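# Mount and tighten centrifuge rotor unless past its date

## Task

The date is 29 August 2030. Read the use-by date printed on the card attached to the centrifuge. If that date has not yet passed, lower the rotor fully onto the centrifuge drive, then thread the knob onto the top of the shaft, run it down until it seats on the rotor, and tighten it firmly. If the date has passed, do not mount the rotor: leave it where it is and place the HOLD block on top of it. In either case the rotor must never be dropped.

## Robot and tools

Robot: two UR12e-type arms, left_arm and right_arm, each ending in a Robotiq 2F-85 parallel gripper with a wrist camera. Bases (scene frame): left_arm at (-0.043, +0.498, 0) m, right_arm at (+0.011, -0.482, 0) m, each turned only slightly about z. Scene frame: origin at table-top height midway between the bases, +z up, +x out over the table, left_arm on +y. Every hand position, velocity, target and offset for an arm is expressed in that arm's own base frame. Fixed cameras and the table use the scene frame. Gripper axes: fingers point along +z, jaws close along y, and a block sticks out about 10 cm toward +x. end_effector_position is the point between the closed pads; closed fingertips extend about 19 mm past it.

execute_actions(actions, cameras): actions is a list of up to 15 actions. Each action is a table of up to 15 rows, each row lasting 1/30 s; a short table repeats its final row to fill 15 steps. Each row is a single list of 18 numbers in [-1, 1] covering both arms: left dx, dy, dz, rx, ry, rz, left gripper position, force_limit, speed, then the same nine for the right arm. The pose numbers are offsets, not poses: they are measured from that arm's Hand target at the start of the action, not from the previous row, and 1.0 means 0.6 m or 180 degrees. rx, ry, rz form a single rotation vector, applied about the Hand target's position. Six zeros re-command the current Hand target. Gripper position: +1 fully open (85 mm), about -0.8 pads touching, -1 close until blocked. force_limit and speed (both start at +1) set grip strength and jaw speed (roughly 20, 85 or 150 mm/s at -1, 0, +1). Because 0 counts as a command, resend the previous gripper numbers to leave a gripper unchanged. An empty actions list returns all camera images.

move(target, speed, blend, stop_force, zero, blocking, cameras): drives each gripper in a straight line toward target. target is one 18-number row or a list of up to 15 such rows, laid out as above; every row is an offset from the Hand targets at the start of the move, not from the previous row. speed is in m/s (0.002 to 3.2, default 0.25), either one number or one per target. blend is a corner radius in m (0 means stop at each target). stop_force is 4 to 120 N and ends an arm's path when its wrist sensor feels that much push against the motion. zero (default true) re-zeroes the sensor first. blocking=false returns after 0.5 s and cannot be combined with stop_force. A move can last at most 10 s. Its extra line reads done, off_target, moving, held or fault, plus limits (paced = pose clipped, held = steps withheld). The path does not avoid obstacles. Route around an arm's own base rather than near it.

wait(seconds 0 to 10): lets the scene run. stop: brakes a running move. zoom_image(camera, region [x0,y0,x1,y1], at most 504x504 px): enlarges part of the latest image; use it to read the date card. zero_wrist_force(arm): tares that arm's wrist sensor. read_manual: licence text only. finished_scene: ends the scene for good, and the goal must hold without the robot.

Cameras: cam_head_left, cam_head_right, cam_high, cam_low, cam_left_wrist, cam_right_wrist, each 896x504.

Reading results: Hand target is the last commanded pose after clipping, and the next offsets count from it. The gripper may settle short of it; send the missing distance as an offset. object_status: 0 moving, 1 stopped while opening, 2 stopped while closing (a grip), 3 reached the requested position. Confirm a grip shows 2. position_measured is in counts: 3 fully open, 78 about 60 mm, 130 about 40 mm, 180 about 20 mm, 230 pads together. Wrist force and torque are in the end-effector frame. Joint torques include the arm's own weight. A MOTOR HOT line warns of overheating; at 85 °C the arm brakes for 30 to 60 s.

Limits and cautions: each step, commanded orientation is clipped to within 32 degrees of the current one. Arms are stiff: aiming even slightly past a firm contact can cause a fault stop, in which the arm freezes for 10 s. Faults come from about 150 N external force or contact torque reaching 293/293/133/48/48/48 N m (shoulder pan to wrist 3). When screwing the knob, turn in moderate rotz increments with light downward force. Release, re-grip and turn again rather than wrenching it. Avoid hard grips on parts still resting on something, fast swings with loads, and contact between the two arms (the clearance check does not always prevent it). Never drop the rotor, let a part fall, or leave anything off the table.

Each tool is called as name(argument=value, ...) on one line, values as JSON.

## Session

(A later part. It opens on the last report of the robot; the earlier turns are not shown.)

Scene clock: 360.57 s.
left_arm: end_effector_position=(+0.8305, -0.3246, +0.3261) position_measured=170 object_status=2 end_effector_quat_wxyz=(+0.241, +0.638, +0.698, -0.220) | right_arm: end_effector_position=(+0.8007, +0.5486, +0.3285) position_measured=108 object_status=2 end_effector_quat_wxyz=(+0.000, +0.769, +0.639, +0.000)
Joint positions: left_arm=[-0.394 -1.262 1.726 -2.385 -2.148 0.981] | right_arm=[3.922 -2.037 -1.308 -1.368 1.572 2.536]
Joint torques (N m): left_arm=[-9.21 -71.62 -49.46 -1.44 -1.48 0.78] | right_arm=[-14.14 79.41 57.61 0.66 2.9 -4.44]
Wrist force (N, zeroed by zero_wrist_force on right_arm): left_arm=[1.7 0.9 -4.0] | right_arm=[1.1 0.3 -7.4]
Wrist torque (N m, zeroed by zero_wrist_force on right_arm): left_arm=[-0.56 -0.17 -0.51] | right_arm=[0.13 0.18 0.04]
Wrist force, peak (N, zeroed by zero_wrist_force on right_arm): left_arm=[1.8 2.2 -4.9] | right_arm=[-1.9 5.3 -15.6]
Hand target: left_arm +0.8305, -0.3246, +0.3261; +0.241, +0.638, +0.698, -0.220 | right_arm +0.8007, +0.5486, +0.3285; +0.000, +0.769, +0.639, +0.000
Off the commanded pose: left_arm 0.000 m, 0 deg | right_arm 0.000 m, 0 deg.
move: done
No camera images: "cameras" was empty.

move(target=[0,0,0,0,0,0,-1,-0.6,-1, 0,0,0,0,0,0.5,-1,-0.5,-0.95], speed=0.6, cameras=[])

move(target=[0,0,0,0,0,0,-1,-0.6,-1, 0,0,0,0,0,0.5,-1,-0.5,-0.95], speed=0.6, cameras=[])

move(target=[0,0,0,0,0,0,-1,-0.6,-1, 0,0,0,0,0,0.5,-1,-0.5,-0.95], speed=0.6, cameras=[])

Scene clock: 363.17 s.
left_arm: end_effector_position=(+0.8305, -0.3246, +0.3261) position_measured=170 object_status=2 end_effector_quat_wxyz=(+0.241, +0.638, +0.698, -0.220) | right_arm: end_effector_position=(+0.8007, +0.5486, +0.3285) position_measured=108 object_status=2 end_effector_quat_wxyz=(+0.000, +0.092, +0.996, +0.000)
Joint positions: left_arm=[-0.394 -1.262 1.726 -2.385 -2.148 0.981] | right_arm=[3.923 -2.037 -1.308 -1.368 1.57 0.965]
Joint torques (N m): left_arm=[-9.45 -73.78 -49.37 -1.66 -1.27 0.77] | right_arm=[-11.77 79.71 59.2 1.71 2.88 -4.74]
Wrist force (N, zeroed by zero_wrist_force on right_arm): left_arm=[2.2 1.3 -3.7] | right_arm=[2.1 -1.8 -8.0]
Wrist torque (N m, zeroed by zero_wrist_force on right_arm): left_arm=[-0.52 -0.09 -0.51] | right_arm=[0.26 0.19 0.04]
Wrist force, peak (N, zeroed by zero_wrist_force on right_arm): left_arm=[2.6 1.4 -4.5] | right_arm=[4.4 -6.0 -14.0]
Hand target: left_arm +0.8305, -0.3246, +0.3261; +0.241, +0.638, +0.698, -0.220 | right_arm +0.8007, +0.5486, +0.3285; +0.000, +0.092, +0.996, +0.000
Off the commanded pose: left_arm 0.000 m, 0 deg | right_arm 0.000 m, 0 deg.
move: done
No camera images: "cameras" was empty.

Scene clock: 365.27 s.
left_arm: end_effector_position=(+0.8305, -0.3246, +0.3261) position_measured=170 object_status=2 end_effector_quat_wxyz=(+0.241, +0.638, +0.698, -0.220) | right_arm: end_effector_position=(+0.8007, +0.5486, +0.3285) position_measured=108 object_status=2 end_effector_quat_wxyz=(+0.000, -0.639, +0.769, +0.000)
Joint positions: left_arm=[-0.394 -1.262 1.726 -2.385 -2.148 0.981] | right_arm=[3.923 -2.036 -1.309 -1.366 1.57 -0.605]
Joint torques (N m): left_arm=[-9.27 -72.33 -49.63 -1.83 -1.36 0.72] | right_arm=[-8.5 90.85 64.46 1.32 4.06 -4.86]
Wrist force (N, zeroed by zero_wrist_force on right_arm): left_arm=[2.1 1.1 -5.2] | right_arm=[0.0 -3.1 3.3]
Wrist torque (N m, zeroed by zero_wrist_force on right_arm): left_arm=[-0.53 -0.16 -0.50] | right_arm=[0.37 0.11 0.00]
Wrist force, peak (N, zeroed by zero_wrist_force on right_arm): left_arm=[2.1 1.1 -5.2] | right_arm=[1.3 1.7 -13.3]
Hand target: left_arm +0.8305, -0.3246, +0.3261; +0.241, +0.638, +0.698, -0.220 | right_arm +0.8007, +0.5486, +0.3285; +0.000, -0.639, +0.769, +0.000
Off the commanded pose: left_arm 0.000 m, 0 deg | right_arm 0.000 m, 0 deg.
move: done
No camera images: "cameras" was empty.

Scene clock: 367.37 s.
left_arm: end_effector_position=(+0.8305, -0.3246, +0.3261) position_measured=170 object_status=2 end_effector_quat_wxyz=(+0.241, +0.638, +0.698, -0.220) | right_arm: end_effector_position=(+0.8007, +0.5486, +0.3285) position_measured=108 object_status=2 end_effector_quat_wxyz=(+0.000, +0.996, -0.092, +0.000)
Joint positions: left_arm=[-0.394 -1.262 1.726 -2.385 -2.148 0.981] | right_arm=[3.922 -2.037 -1.309 -1.366 1.571 -2.177]
Joint torques (N m): left_arm=[-8.7 -72.16 -49.45 -1.67 -1.28 0.64] | right_arm=[-12.43 82.36 57.6 -0.35 3.39 -5.03]
Wrist force (N, zeroed by zero_wrist_force on right_arm): left_arm=[1.4 1.3 -4.2] | right_arm=[3.5 -3.4 -4.8]
Wrist torque (N m, zeroed by zero_wrist_force on right_arm): left_arm=[-0.57 -0.19 -0.52] | right_arm=[0.38 0.29 0.03]
Wrist force, peak (N, zeroed by zero_wrist_force on right_arm): left_arm=[2.0 1.3 -5.0] | right_arm=[1.5 -4.4 -9.0]
Hand target: left_arm +0.8305, -0.3246, +0.3261; +0.241, +0.638, +0.698, -0.220 | right_arm +0.8007, +0.5486, +0.3285; +0.000, +0.996, -0.092, +0.000
Off the commanded pose: left_arm 0.000 m, 0 deg | right_arm 0.000 m, 0 deg.
move: done
No camera images: "cameras" was empty.

execute_actions(actions=[], cameras=["cam_left_wrist", "cam_right_wrist"])

Scene clock: 372.43 s.
left_arm: end_effector_position=(+0.8305, -0.3246, +0.3261) position_measured=170 object_status=2 end_effector_quat_wxyz=(+0.241, +0.638, +0.698, -0.220) | right_arm: end_effector_position=(+0.8007, +0.5486, +0.3285) position_measured=108 object_status=2 end_effector_quat_wxyz=(+0.000, +0.996, -0.092, +0.000)
Joint positions: left_arm=[-0.394 -1.262 1.726 -2.385 -2.148 0.981] | right_arm=[3.922 -2.037 -1.309 -1.366 1.571 -2.177]
Joint velocities: within noise
Joint torques (N m): left_arm=[-10.22 -74.31 -48.27 -2 -1.46 0.74] | right_arm=[-11.64 81.79 55.23 -0.31 3.18 -4.64]
Motor temperatures (°C): left_arm=[33 47 35 32 47 49] | right_arm=[37 40 31 40 41 41]
Wrist force (N, zeroed by zero_wrist_force on right_arm): left_arm=[1.3 1.2 -4.2] | right_arm=[3.2 -3.5 -5.3]
Wrist torque (N m, zeroed by zero_wrist_force on right_arm): left_arm=[-0.58 -0.17 -0.52] | right_arm=[0.36 0.32 0.03]
Wrist force, peak (N, zeroed by zero_wrist_force on right_arm): left_arm=[1.6 1.6 -4.2] | right_arm=[3.5 -3.4 -5.8]
Hand target: left_arm +0.8305, -0.3246, +0.3261; +0.241, +0.638, +0.698, -0.220 | right_arm +0.8007, +0.5486, +0.3285; +0.000, +0.996, -0.092, +0.000
Tool commands: left_gripper/position=-1.0 left_gripper/force_limit=-0.6 left_gripper/speed=-1.0 right_gripper/position=-1.0 right_gripper/force_limit=-0.5 right_gripper/speed=-0.95
Off the commanded pose: left_arm 0.000 m, 0 deg | right_arm 0.000 m, 0 deg.
camera_calibration:
cam_left_wrist: T_world_to_cam=[[0.997343, 0.0724783, 0.00730908, -0.797093], [0.0305104, -0.506726, 0.861567, -0.452844], [0.0661486, -0.859055, -0.507591, -0.0429603], [0, 0, 0, 1]] pos_world=[0.811634, -0.208601, 0.374175]
cam_right_wrist: T_world_to_cam=[[-0.198758, -0.979715, 0.0255607, 0.690458], [-0.917063, 0.19512, 0.347741, 0.533415], [-0.345675, 0.0456756, -0.937242, 0.685754], [0, 0, 0, 1]] pos_world=[0.863457, 0.54105, 0.439579]
Images, in order (width x height): cam_left_wrist 896x504, cam_right_wrist 896x504.

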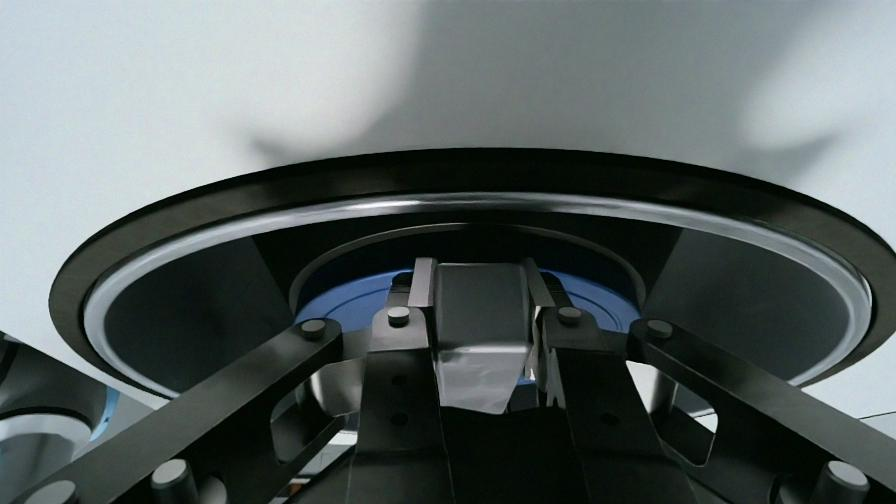

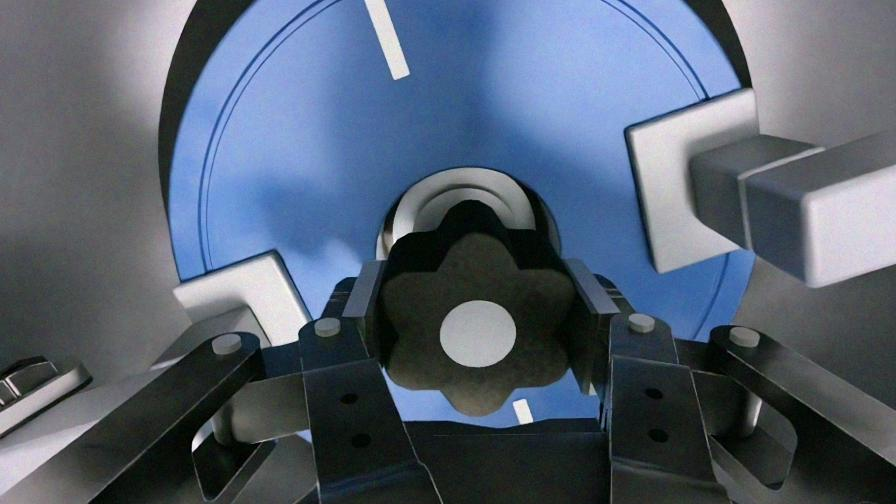

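zoom_image(camera="cam_right_wrist", region=[370, 155, 570, 265])

Scaled by 2.520 from the camera's 896x504 image, which has a finer 1280x720 frame.

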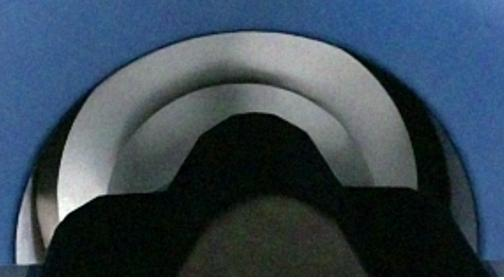

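move(target=[[0,0,0,0,0,0,-1,-0.6,-1, 0,0,0.001,0,0,0,-1,-0.5,-0.95],[0,0,0,0,0,0,-1,-0.6,-1, 0,0,0.001,0,0,-0.5,-1,-0.5,-0.95]], speed=[0.05,0.6], cameras=[])

move(target=[0,0,0,0,0,0,-1,-0.6,-1, 0,0,-0.006,0,0,0,-1,-0.5,-0.95], speed=0.004, stop_force=6, cameras=[])

Scene clock: 384.33 s.
left_arm: end_effector_position=(+0.8305, -0.3246, +0.3261) position_measured=170 object_status=2 end_effector_quat_wxyz=(+0.241, +0.638, +0.698, -0.220) | right_arm: end_effector_position=(+0.8007, +0.5486, +0.3291) position_measured=108 object_status=2 end_effector_quat_wxyz=(+0.000, -0.639, +0.769, +0.000)
Joint positions: left_arm=[-0.394 -1.262 1.726 -2.385 -2.148 0.981] | right_arm=[3.923 -2.036 -1.308 -1.367 1.57 -0.606]
Joint torques (N m): left_arm=[-10.09 -74.96 -48.18 -1.92 -1.44 0.76] | right_arm=[12.51 110.87 50.7 1.89 -4.43 3.27]
Wrist force (N, zeroed by zero_wrist_force on right_arm): left_arm=[1.7 1.6 -4.7] | right_arm=[-0.1 0.7 0.7]
Wrist torque (N m, zeroed by zero_wrist_force on right_arm): left_arm=[-0.56 -0.16 -0.52] | right_arm=[0.14 0.04 -0.26]
Wrist force, peak (N, zeroed by zero_wrist_force on right_arm): left_arm=[2.0 1.8 -4.9] | right_arm=[3.5 -3.7 -5.8]
Hand target: left_arm +0.8305, -0.3246, +0.3261; +0.241, +0.638, +0.698, -0.220 | right_arm +0.8007, +0.5486, +0.3291; +0.000, -0.639, +0.769, +0.000
Off the commanded pose: left_arm 0.000 m, 0 deg | right_arm 0.000 m, 0 deg.
move: done
No camera images: "cameras" was empty.

Scene clock: 385.30 s.
left_arm: end_effector_position=(+0.8305, -0.3246, +0.3261) position_measured=170 object_status=2 end_effector_quat_wxyz=(+0.241, +0.638, +0.698, -0.220) | right_arm: end_effector_position=(+0.8007, +0.5486, +0.3279) position_measured=108 object_status=2 end_effector_quat_wxyz=(+0.000, -0.639, +0.769, +0.000)
Joint positions: left_arm=[-0.394 -1.262 1.726 -2.385 -2.148 0.981] | right_arm=[3.923 -2.037 -1.31 -1.365 1.57 -0.606]
Joint torques (N m): left_arm=[-9.33 -73.7 -48.07 -1.55 -1.38 0.87] | right_arm=[12.73 94.24 58.01 1.11 -2.64 3.22]
Wrist force (N, zeroed by zero_wrist_force on right_arm): left_arm=[2.9 1.6 -3.8] | right_arm=[1.3 -2.8 -7.2]
Wrist torque (N m, zeroed by zero_wrist_force on right_arm): left_arm=[-0.55 -0.19 -0.50] | right_arm=[0.38 0.19 -0.29]
Wrist force, peak (N, zeroed by zero_wrist_force on right_arm): left_arm=[2.7 1.5 -4.5] | right_arm=[1.7 -2.8 -8.9]
Hand target: left_arm +0.8305, -0.3246, +0.3261; +0.241, +0.638, +0.698, -0.220 | right_arm +0.8007, +0.5486, +0.3280; +0.000, -0.639, +0.769, +0.000 (not the last commanded pose)
Off the commanded pose: left_arm 0.000 m, 0 deg | right_arm 0.002 m, 0 deg.
move: contact (right_arm)
No camera images: "cameras" was empty.

move(target=[[0,0,0,0,0,0,-1,-0.6,-1, 0,0,0.002,0,0,0,-1,-0.5,-0.95],[0,0,0,0,0,0,-1,-0.6,-1, 0,0,0.002,0,0,-0.5,-1,-0.5,-0.95]], speed=[0.05,0.6], cameras=[])

move(target=[0,0,0,0,0,0,-1,-0.6,-1, 0,0,-0.006,0,0,0,-1,-0.5,-0.95], speed=0.004, stop_force=6, cameras=[])

move(target=[[0,0,0,0,0,0,-1,-0.6,-1, 0,0,0.0015,0,0,0,-1,-0.5,-0.95],[0,0,0,0,0,0,-1,-0.6,-1, 0,0,0.0015,0,0,-0.5,-1,-0.5,-0.95]], speed=[0.05,0.6], cameras=[])

move(target=[0,0,0,0,0,0,-1,-0.6,-1, 0,0,-0.006,0,0,0,-1,-0.5,-0.95], speed=0.004, stop_force=6, cameras=[])

Scene clock: 391.00 s.
left_arm: end_effector_position=(+0.8305, -0.3246, +0.3261) position_measured=170 object_status=2 end_effector_quat_wxyz=(+0.241, +0.638, +0.698, -0.220) | right_arm: end_effector_position=(+0.8008, +0.5486, +0.3292) position_measured=108 object_status=2 end_effector_quat_wxyz=(+0.000, +0.092, +0.996, -0.001)
Joint positions: left_arm=[-0.394 -1.262 1.726 -2.385 -2.148 0.981] | right_arm=[3.923 -2.037 -1.307 -1.369 1.57 0.965]
Joint torques (N m): left_arm=[-10.37 -75.79 -48.3 -1.92 -1.55 0.44] | right_arm=[13.61 105.82 50.49 1.8 -4.52 3.23]
Wrist force (N, zeroed by zero_wrist_force on right_arm): left_arm=[1.8 1.6 -4.4] | right_arm=[-0.4 0.3 0.9]
Wrist torque (N m, zeroed by zero_wrist_force on right_arm): left_arm=[-0.56 -0.17 -0.53] | right_arm=[0.05 0.08 -0.24]
Wrist force, peak (N, zeroed by zero_wrist_force on right_arm): left_arm=[3.1 2.0 -4.4] | right_arm=[1.2 -2.9 -6.9]
Hand target: left_arm +0.8305, -0.3246, +0.3261; +0.241, +0.638, +0.698, -0.220 | right_arm +0.8007, +0.5486, +0.3292; +0.000, +0.092, +0.996, -0.001
Off the commanded pose: left_arm 0.000 m, 0 deg | right_arm 0.000 m, 0 deg.
move: done
No camera images: "cameras" was empty.

Scene clock: 391.80 s.
left_arm: end_effector_position=(+0.8305, -0.3246, +0.3261) position_measured=170 object_status=2 end_effector_quat_wxyz=(+0.241, +0.638, +0.698, -0.220) | right_arm: end_effector_position=(+0.8007, +0.5485, +0.3286) position_measured=108 object_status=2 end_effector_quat_wxyz=(+0.000, +0.092, +0.996, -0.001)
Joint positions: left_arm=[-0.394 -1.262 1.726 -2.385 -2.148 0.981] | right_arm=[3.923 -2.037 -1.308 -1.368 1.57 0.965]
Joint torques (N m): left_arm=[-9.07 -77.21 -47.47 -2.1 -1.36 0.37] | right_arm=[10.58 98.42 58.34 1.31 -4.16 2.89]
Wrist force (N, zeroed by zero_wrist_force on right_arm): left_arm=[2.4 1.7 -3.8] | right_arm=[1.2 0.0 -6.9]
Wrist torque (N m, zeroed by zero_wrist_force on right_arm): left_arm=[-0.55 -0.23 -0.52] | right_arm=[0.03 0.10 -0.25]
Wrist force, peak (N, zeroed by zero_wrist_force on right_arm): left_arm=[2.0 1.7 -4.5] | right_arm=[0.9 -0.2 -9.9]
Hand target: left_arm +0.8305, -0.3246, +0.3261; +0.241, +0.638, +0.698, -0.220 | right_arm +0.8007, +0.5485, +0.3287; +0.000, +0.092, +0.996, -0.001 (not the last commanded pose)
Off the commanded pose: left_arm 0.000 m, 0 deg | right_arm 0.003 m, 0 deg.
move: contact (right_arm)
No camera images: "cameras" was empty.

Scene clock: 394.43 s.
left_arm: end_effector_position=(+0.8305, -0.3246, +0.3261) position_measured=170 object_status=2 end_effector_quat_wxyz=(+0.241, +0.638, +0.698, -0.220) | right_arm: end_effector_position=(+0.8007, +0.5486, +0.3296) position_measured=108 object_status=2 end_effector_quat_wxyz=(+0.000, +0.769, +0.639, +0.000)
Joint positions: left_arm=[-0.394 -1.262 1.726 -2.385 -2.148 0.981] | right_arm=[3.922 -2.037 -1.306 -1.37 1.572 2.535]
Joint torques (N m): left_arm=[-8.86 -75.92 -47.19 -2.1 -1.56 0.71] | right_arm=[12.27 112.58 50.25 2.44 -4.62 3.27]
Wrist force (N, zeroed by zero_wrist_force on right_arm): left_arm=[1.7 1.9 -4.5] | right_arm=[0.6 0.5 1.3]
Wrist torque (N m, zeroed by zero_wrist_force on right_arm): left_arm=[-0.48 -0.20 -0.50] | right_arm=[0.11 0.09 -0.24]
Wrist force, peak (N, zeroed by zero_wrist_force on right_arm): left_arm=[2.1 1.6 -5.1] | right_arm=[0.7 0.6 -6.5]
Hand target: left_arm +0.8305, -0.3246, +0.3261; +0.241, +0.638, +0.698, -0.220 | right_arm +0.8007, +0.5485, +0.3296; +0.000, +0.769, +0.639, +0.000
Off the commanded pose: left_arm 0.000 m, 0 deg | right_arm 0.000 m, 0 deg.
move: done
No camera images: "cameras" was empty.

Scene clock: 395.90 s.
left_arm: end_effector_position=(+0.8305, -0.3246, +0.3261) position_measured=170 object_status=2 end_effector_quat_wxyz=(+0.241, +0.638, +0.698, -0.220) | right_arm: end_effector_position=(+0.8007, +0.5486, +0.3287) position_measured=108 object_status=2 end_effector_quat_wxyz=(+0.000, +0.769, +0.639, +0.000)
Joint positions: left_arm=[-0.394 -1.262 1.726 -2.385 -2.148 0.981] | right_arm=[3.922 -2.037 -1.308 -1.368 1.572 2.536]
Joint torques (N m): left_arm=[-9.11 -76.45 -47.24 -1.89 -1.62 0.62] | right_arm=[4.53 97.6 61.12 1.09 -4.27 3.29]
Wrist force (N, zeroed by zero_wrist_force on right_arm): left_arm=[0.8 1.9 -4.5] | right_arm=[2.6 -1.4 -2.8]
Wrist torque (N m, zeroed by zero_wrist_force on right_arm): left_arm=[-0.52 -0.14 -0.52] | right_arm=[0.28 0.26 -0.25]
Wrist force, peak (N, zeroed by zero_wrist_force on right_arm): left_arm=[1.5 1.6 -4.9] | right_arm=[2.4 -2.1 -7.4]
Hand target: left_arm +0.8305, -0.3246, +0.3261; +0.241, +0.638, +0.698, -0.220 | right_arm +0.8007, +0.5485, +0.3287; +0.000, +0.769, +0.639, +0.000 (not the last commanded pose)
Off the commanded pose: left_arm 0.000 m, 0 deg | right_arm 0.003 m, 0 deg.
move: contact (right_arm)
No camera images: "cameras" was empty.

move(target=[[0,0,0,0,0,0,-1,-0.6,-1, 0,0,0.0015,0,0,0,-1,-0.5,-0.95],[0,0,0,0,0,0,-1,-0.6,-1, 0,0,0.0015,0,0,0.5,-1,-0.5,-0.95],[0,0,0,0,0,0,-1,-0.6,-1, 0,0,0.0005,0,0,1.0,-1,-0.5,-0.95]], speed=[0.05,0.7,0.7], blend=[0.0005,0.02,0], cameras=[])

move(target=[0,0,0,0,0,0,-1,-0.6,-1, 0,0,-0.006,0,0,0,-1,-0.5,-0.95], speed=0.004, stop_force=7, cameras=[])

Scene clock: 403.70 s.
left_arm: end_effector_position=(+0.8305, -0.3246, +0.3261) position_measured=170 object_status=2 end_effector_quat_wxyz=(+0.241, +0.638, +0.698, -0.220) | right_arm: end_effector_position=(+0.8007, +0.5486, +0.3290) position_measured=108 object_status=2 end_effector_quat_wxyz=(+0.000, -0.639, +0.769, +0.000)
Joint positions: left_arm=[-0.394 -1.262 1.726 -2.385 -2.148 0.981] | right_arm=[3.923 -2.036 -1.309 -1.367 1.57 -0.605]
Joint torques (N m): left_arm=[-9.39 -77.94 -46.75 -2.16 -1.57 0.45] | right_arm=[-12.09 86.68 62.42 1.62 3.07 -4.64]
Wrist force (N, zeroed by zero_wrist_force on right_arm): left_arm=[1.6 1.7 -4.4] | right_arm=[0.1 1.1 -1.4]
Wrist torque (N m, zeroed by zero_wrist_force on right_arm): left_arm=[-0.55 -0.14 -0.53] | right_arm=[0.11 0.03 -0.02]
Wrist force, peak (N, zeroed by zero_wrist_force on right_arm): left_arm=[2.2 1.5 -4.7] | right_arm=[3.0 -1.8 -3.2]
Hand target: left_arm +0.8305, -0.3246, +0.3261; +0.241, +0.638, +0.698, -0.220 | right_arm +0.8007, +0.5485, +0.3290; +0.000, -0.639, +0.769, +0.000
Off the commanded pose: left_arm 0.000 m, 0 deg | right_arm 0.000 m, 0 deg.
move: done
No camera images: "cameras" was empty.

Scene clock: 404.40 s.
left_arm: end_effector_position=(+0.8305, -0.3246, +0.3261) position_measured=170 object_status=2 end_effector_quat_wxyz=(+0.241, +0.638, +0.698, -0.220) | right_arm: end_effector_position=(+0.8007, +0.5486, +0.3288) position_measured=108 object_status=2 end_effector_quat_wxyz=(+0.000, -0.639, +0.769, +0.000)
Joint positions: left_arm=[-0.394 -1.262 1.726 -2.385 -2.148 0.981] | right_arm=[3.923 -2.036 -1.309 -1.367 1.57 -0.606]
Joint torques (N m): left_arm=[-9.52 -76.76 -46.43 -1.9 -1.48 0.19] | right_arm=[-12.76 88.35 57.53 1.37 2.24 -4.16]
Wrist force (N, zeroed by zero_wrist_force on right_arm): left_arm=[2.1 1.8 -4.1] | right_arm=[1.0 3.1 -9.2]
Wrist torque (N m, zeroed by zero_wrist_force on right_arm): left_arm=[-0.54 -0.16 -0.52] | right_arm=[0.11 0.07 -0.03]
Wrist force, peak (N, zeroed by zero_wrist_force on right_arm): left_arm=[2.1 1.6 -4.4] | right_arm=[0.9 3.3 -11.8]
Hand target: left_arm +0.8305, -0.3246, +0.3261; +0.241, +0.638, +0.698, -0.220 | right_arm +0.8007, +0.5486, +0.3288; +0.000, -0.639, +0.769, +0.000 (not the last commanded pose)
Off the commanded pose: left_arm 0.000 m, 0 deg | right_arm 0.003 m, 0 deg.
move: contact (right_arm)
No camera images: "cameras" was empty.

move(target=[[0,0,0,0,0,0,-1,-0.6,-1, 0,0,0.0002,0,0,0,-1,-0.5,-0.95],[0,0,0,0,0,0,-1,-0.6,-1, 0,0,0.0002,0,0,0,0.8,1,-0.6]], speed=[0.05,0.05], cameras=["cam_right_wrist"])

Scene clock: 408.27 s.
left_arm: end_effector_position=(+0.8305, -0.3246, +0.3261) position_measured=170 object_status=2 end_effector_quat_wxyz=(+0.241, +0.638, +0.698, -0.220) | right_arm: end_effector_position=(+0.8007, +0.5486, +0.3290) position_measured=28 object_status=0 end_effector_quat_wxyz=(+0.000, -0.639, +0.769, +0.000)
Joint positions: left_arm=[-0.394 -1.262 1.726 -2.385 -2.148 0.981] | right_arm=[3.923 -2.036 -1.309 -1.367 1.57 -0.606]
Joint torques (N m): left_arm=[-9.76 -79.12 -46.21 -2.14 -1.73 0.49] | right_arm=[-7.9 99.64 57.15 2.42 -2.53 0.96]
Wrist force (N, zeroed by zero_wrist_force on right_arm): left_arm=[2.2 1.6 -3.9] | right_arm=[-0.4 0.7 -3.4]
Wrist torque (N m, zeroed by zero_wrist_force on right_arm): left_arm=[-0.53 -0.19 -0.51] | right_arm=[0.14 0.09 -0.03]
Wrist force, peak (N, zeroed by zero_wrist_force on right_arm): left_arm=[2.6 1.2 -4.3] | right_arm=[1.0 3.0 -9.1]
Hand target: left_arm +0.8305, -0.3246, +0.3261; +0.241, +0.638, +0.698, -0.220 | right_arm +0.8007, +0.5486, +0.3290; +0.000, -0.639, +0.769, +0.000
Off the commanded pose: left_arm 0.000 m, 0 deg | right_arm 0.000 m, 0 deg.
move: done
camera_calibration:
cam_right_wrist: T_world_to_cam=[[-0.979714, 0.198767, 0.0255407, 0.669251], [0.195127, 0.917106, 0.347622, -0.753316], [0.0456723, 0.345554, -0.937287, 0.20837], [0, 0, 0, 1]] pos_world=[0.79315, 0.485843, 0.440079]
Images, in order (width x height): cam_right_wrist 896x504.

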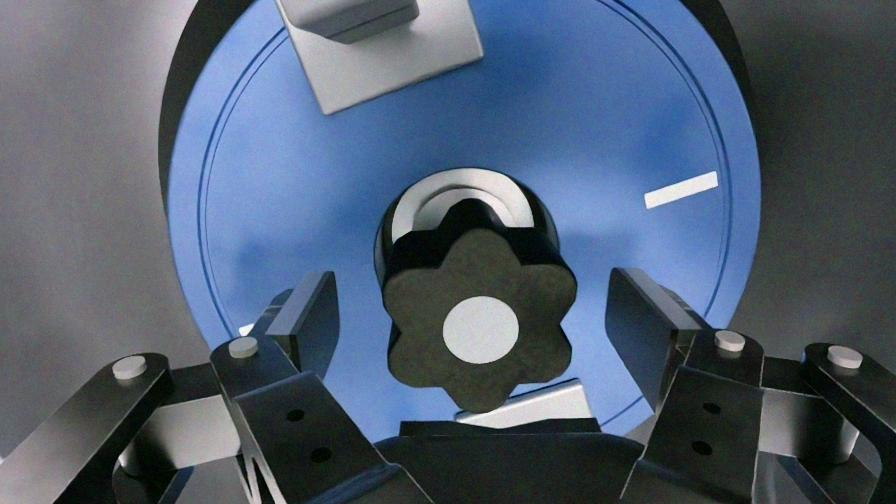

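zoom_image(camera="cam_right_wrist", region=[360, 150, 600, 420])

Scaled by 1.867 from the camera's 896x504 image, which has a finer 1280x720 frame.

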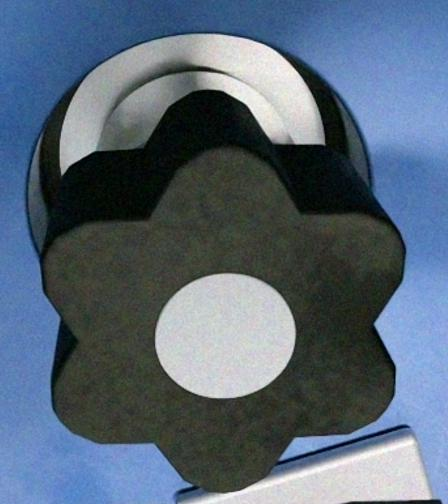

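zoom_image(camera="cam_right_wrist", region=[430, 280, 530, 380])

Scaled by 5.040 from the camera's 896x504 image, which has a finer 1280x720 frame.

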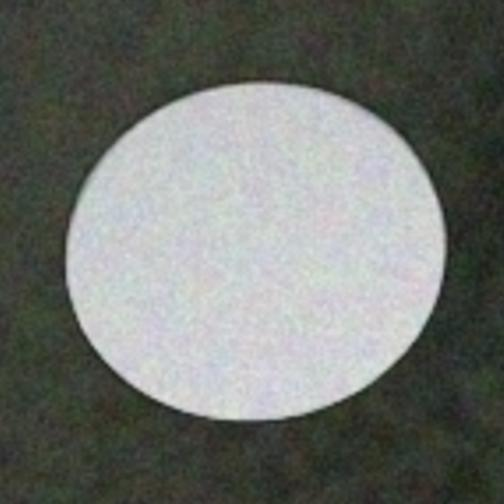

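zoom_image(camera="cam_right_wrist", region=[370, 155, 570, 265])

Scaled by 2.520 from the camera's 896x504 image, which has a finer 1280x720 frame.

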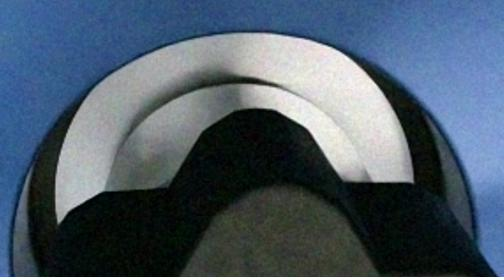

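move(target=[[0,0,0,0,0,0,-1,-0.6,-1, 0,0,0,0,0,0.5,0.8,1,-0.6],[0,0,0,0,0,0,-1,-0.6,-1, 0,0,0,0,0,1.0,0.8,1,-0.6]], speed=[0.8,0.8], blend=[0.02,0], cameras=["cam_right_wrist"])

zoom_image(camera="cam_right_wrist", region=[430, 280, 530, 380])

zoom_image(camera="cam_right_wrist", region=[370, 155, 570, 265])

Scene clock: 415.90 s.
left_arm: end_effector_position=(+0.8305, -0.3246, +0.3261) position_measured=170 object_status=2 end_effector_quat_wxyz=(+0.241, +0.638, +0.698, -0.220) | right_arm: end_effector_position=(+0.8007, +0.5486, +0.3290) position_measured=28 object_status=3 end_effector_quat_wxyz=(+0.000, +0.769, +0.639, +0.000)
Joint positions: left_arm=[-0.394 -1.262 1.726 -2.385 -2.148 0.981] | right_arm=[3.922 -2.037 -1.307 -1.369 1.572 -3.747]
Joint torques (N m): left_arm=[-9.09 -78.15 -45.98 -2.08 -1.64 0.4] | right_arm=[-12.49 83.97 60.95 1.31 2.88 -4.69]
Wrist force (N, zeroed by zero_wrist_force on right_arm): left_arm=[1.9 1.7 -3.6] | right_arm=[-0.2 0.8 -3.4]
Wrist torque (N m, zeroed by zero_wrist_force on right_arm): left_arm=[-0.50 -0.13 -0.50] | right_arm=[0.13 0.04 -0.02]
Wrist force, peak (N, zeroed by zero_wrist_force on right_arm): left_arm=[2.3 1.8 -4.1] | right_arm=[-0.3 0.9 -4.4]
Hand target: left_arm +0.8305, -0.3246, +0.3261; +0.241, +0.638, +0.698, -0.220 | right_arm +0.8007, +0.5486, +0.3290; +0.000, +0.769, +0.639, +0.000
Off the commanded pose: left_arm 0.000 m, 0 deg | right_arm 0.000 m, 0 deg.
move: done
camera_calibration:
cam_right_wrist: T_world_to_cam=[[0.979676, -0.198946, 0.0256103, -0.681467], [-0.19532, -0.917067, 0.347619, 0.565542], [-0.0456711, -0.345556, -0.937286, 0.660652], [0, 0, 0, 1]] pos_world=[0.80825, 0.611356, 0.440079]
Images, in order (width x height): cam_right_wrist 896x504.

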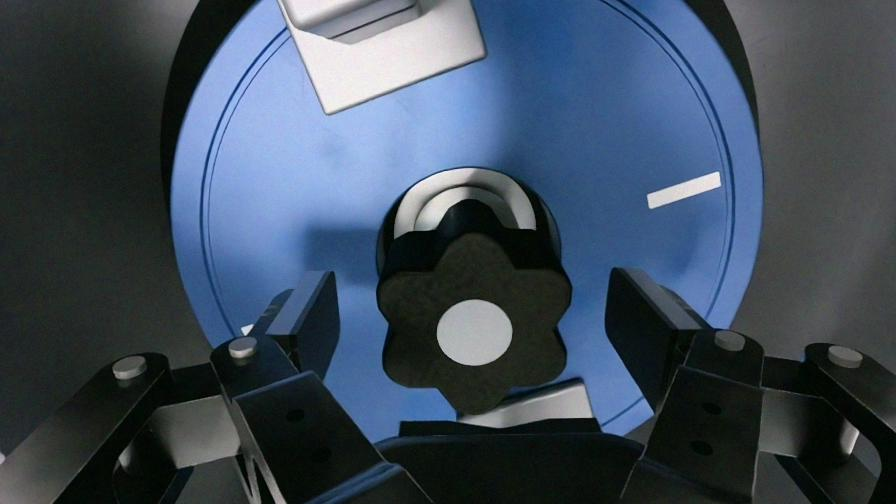

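Scaled by 5.040 from the camera's 896x504 image, which has a finer 1280x720 frame.

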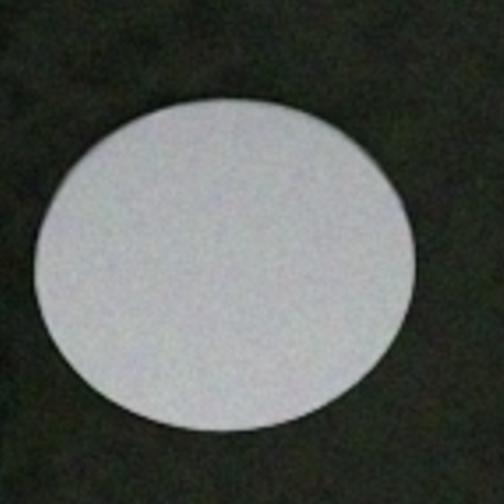

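Scaled by 2.520 from the camera's 896x504 image, which has a finer 1280x720 frame.

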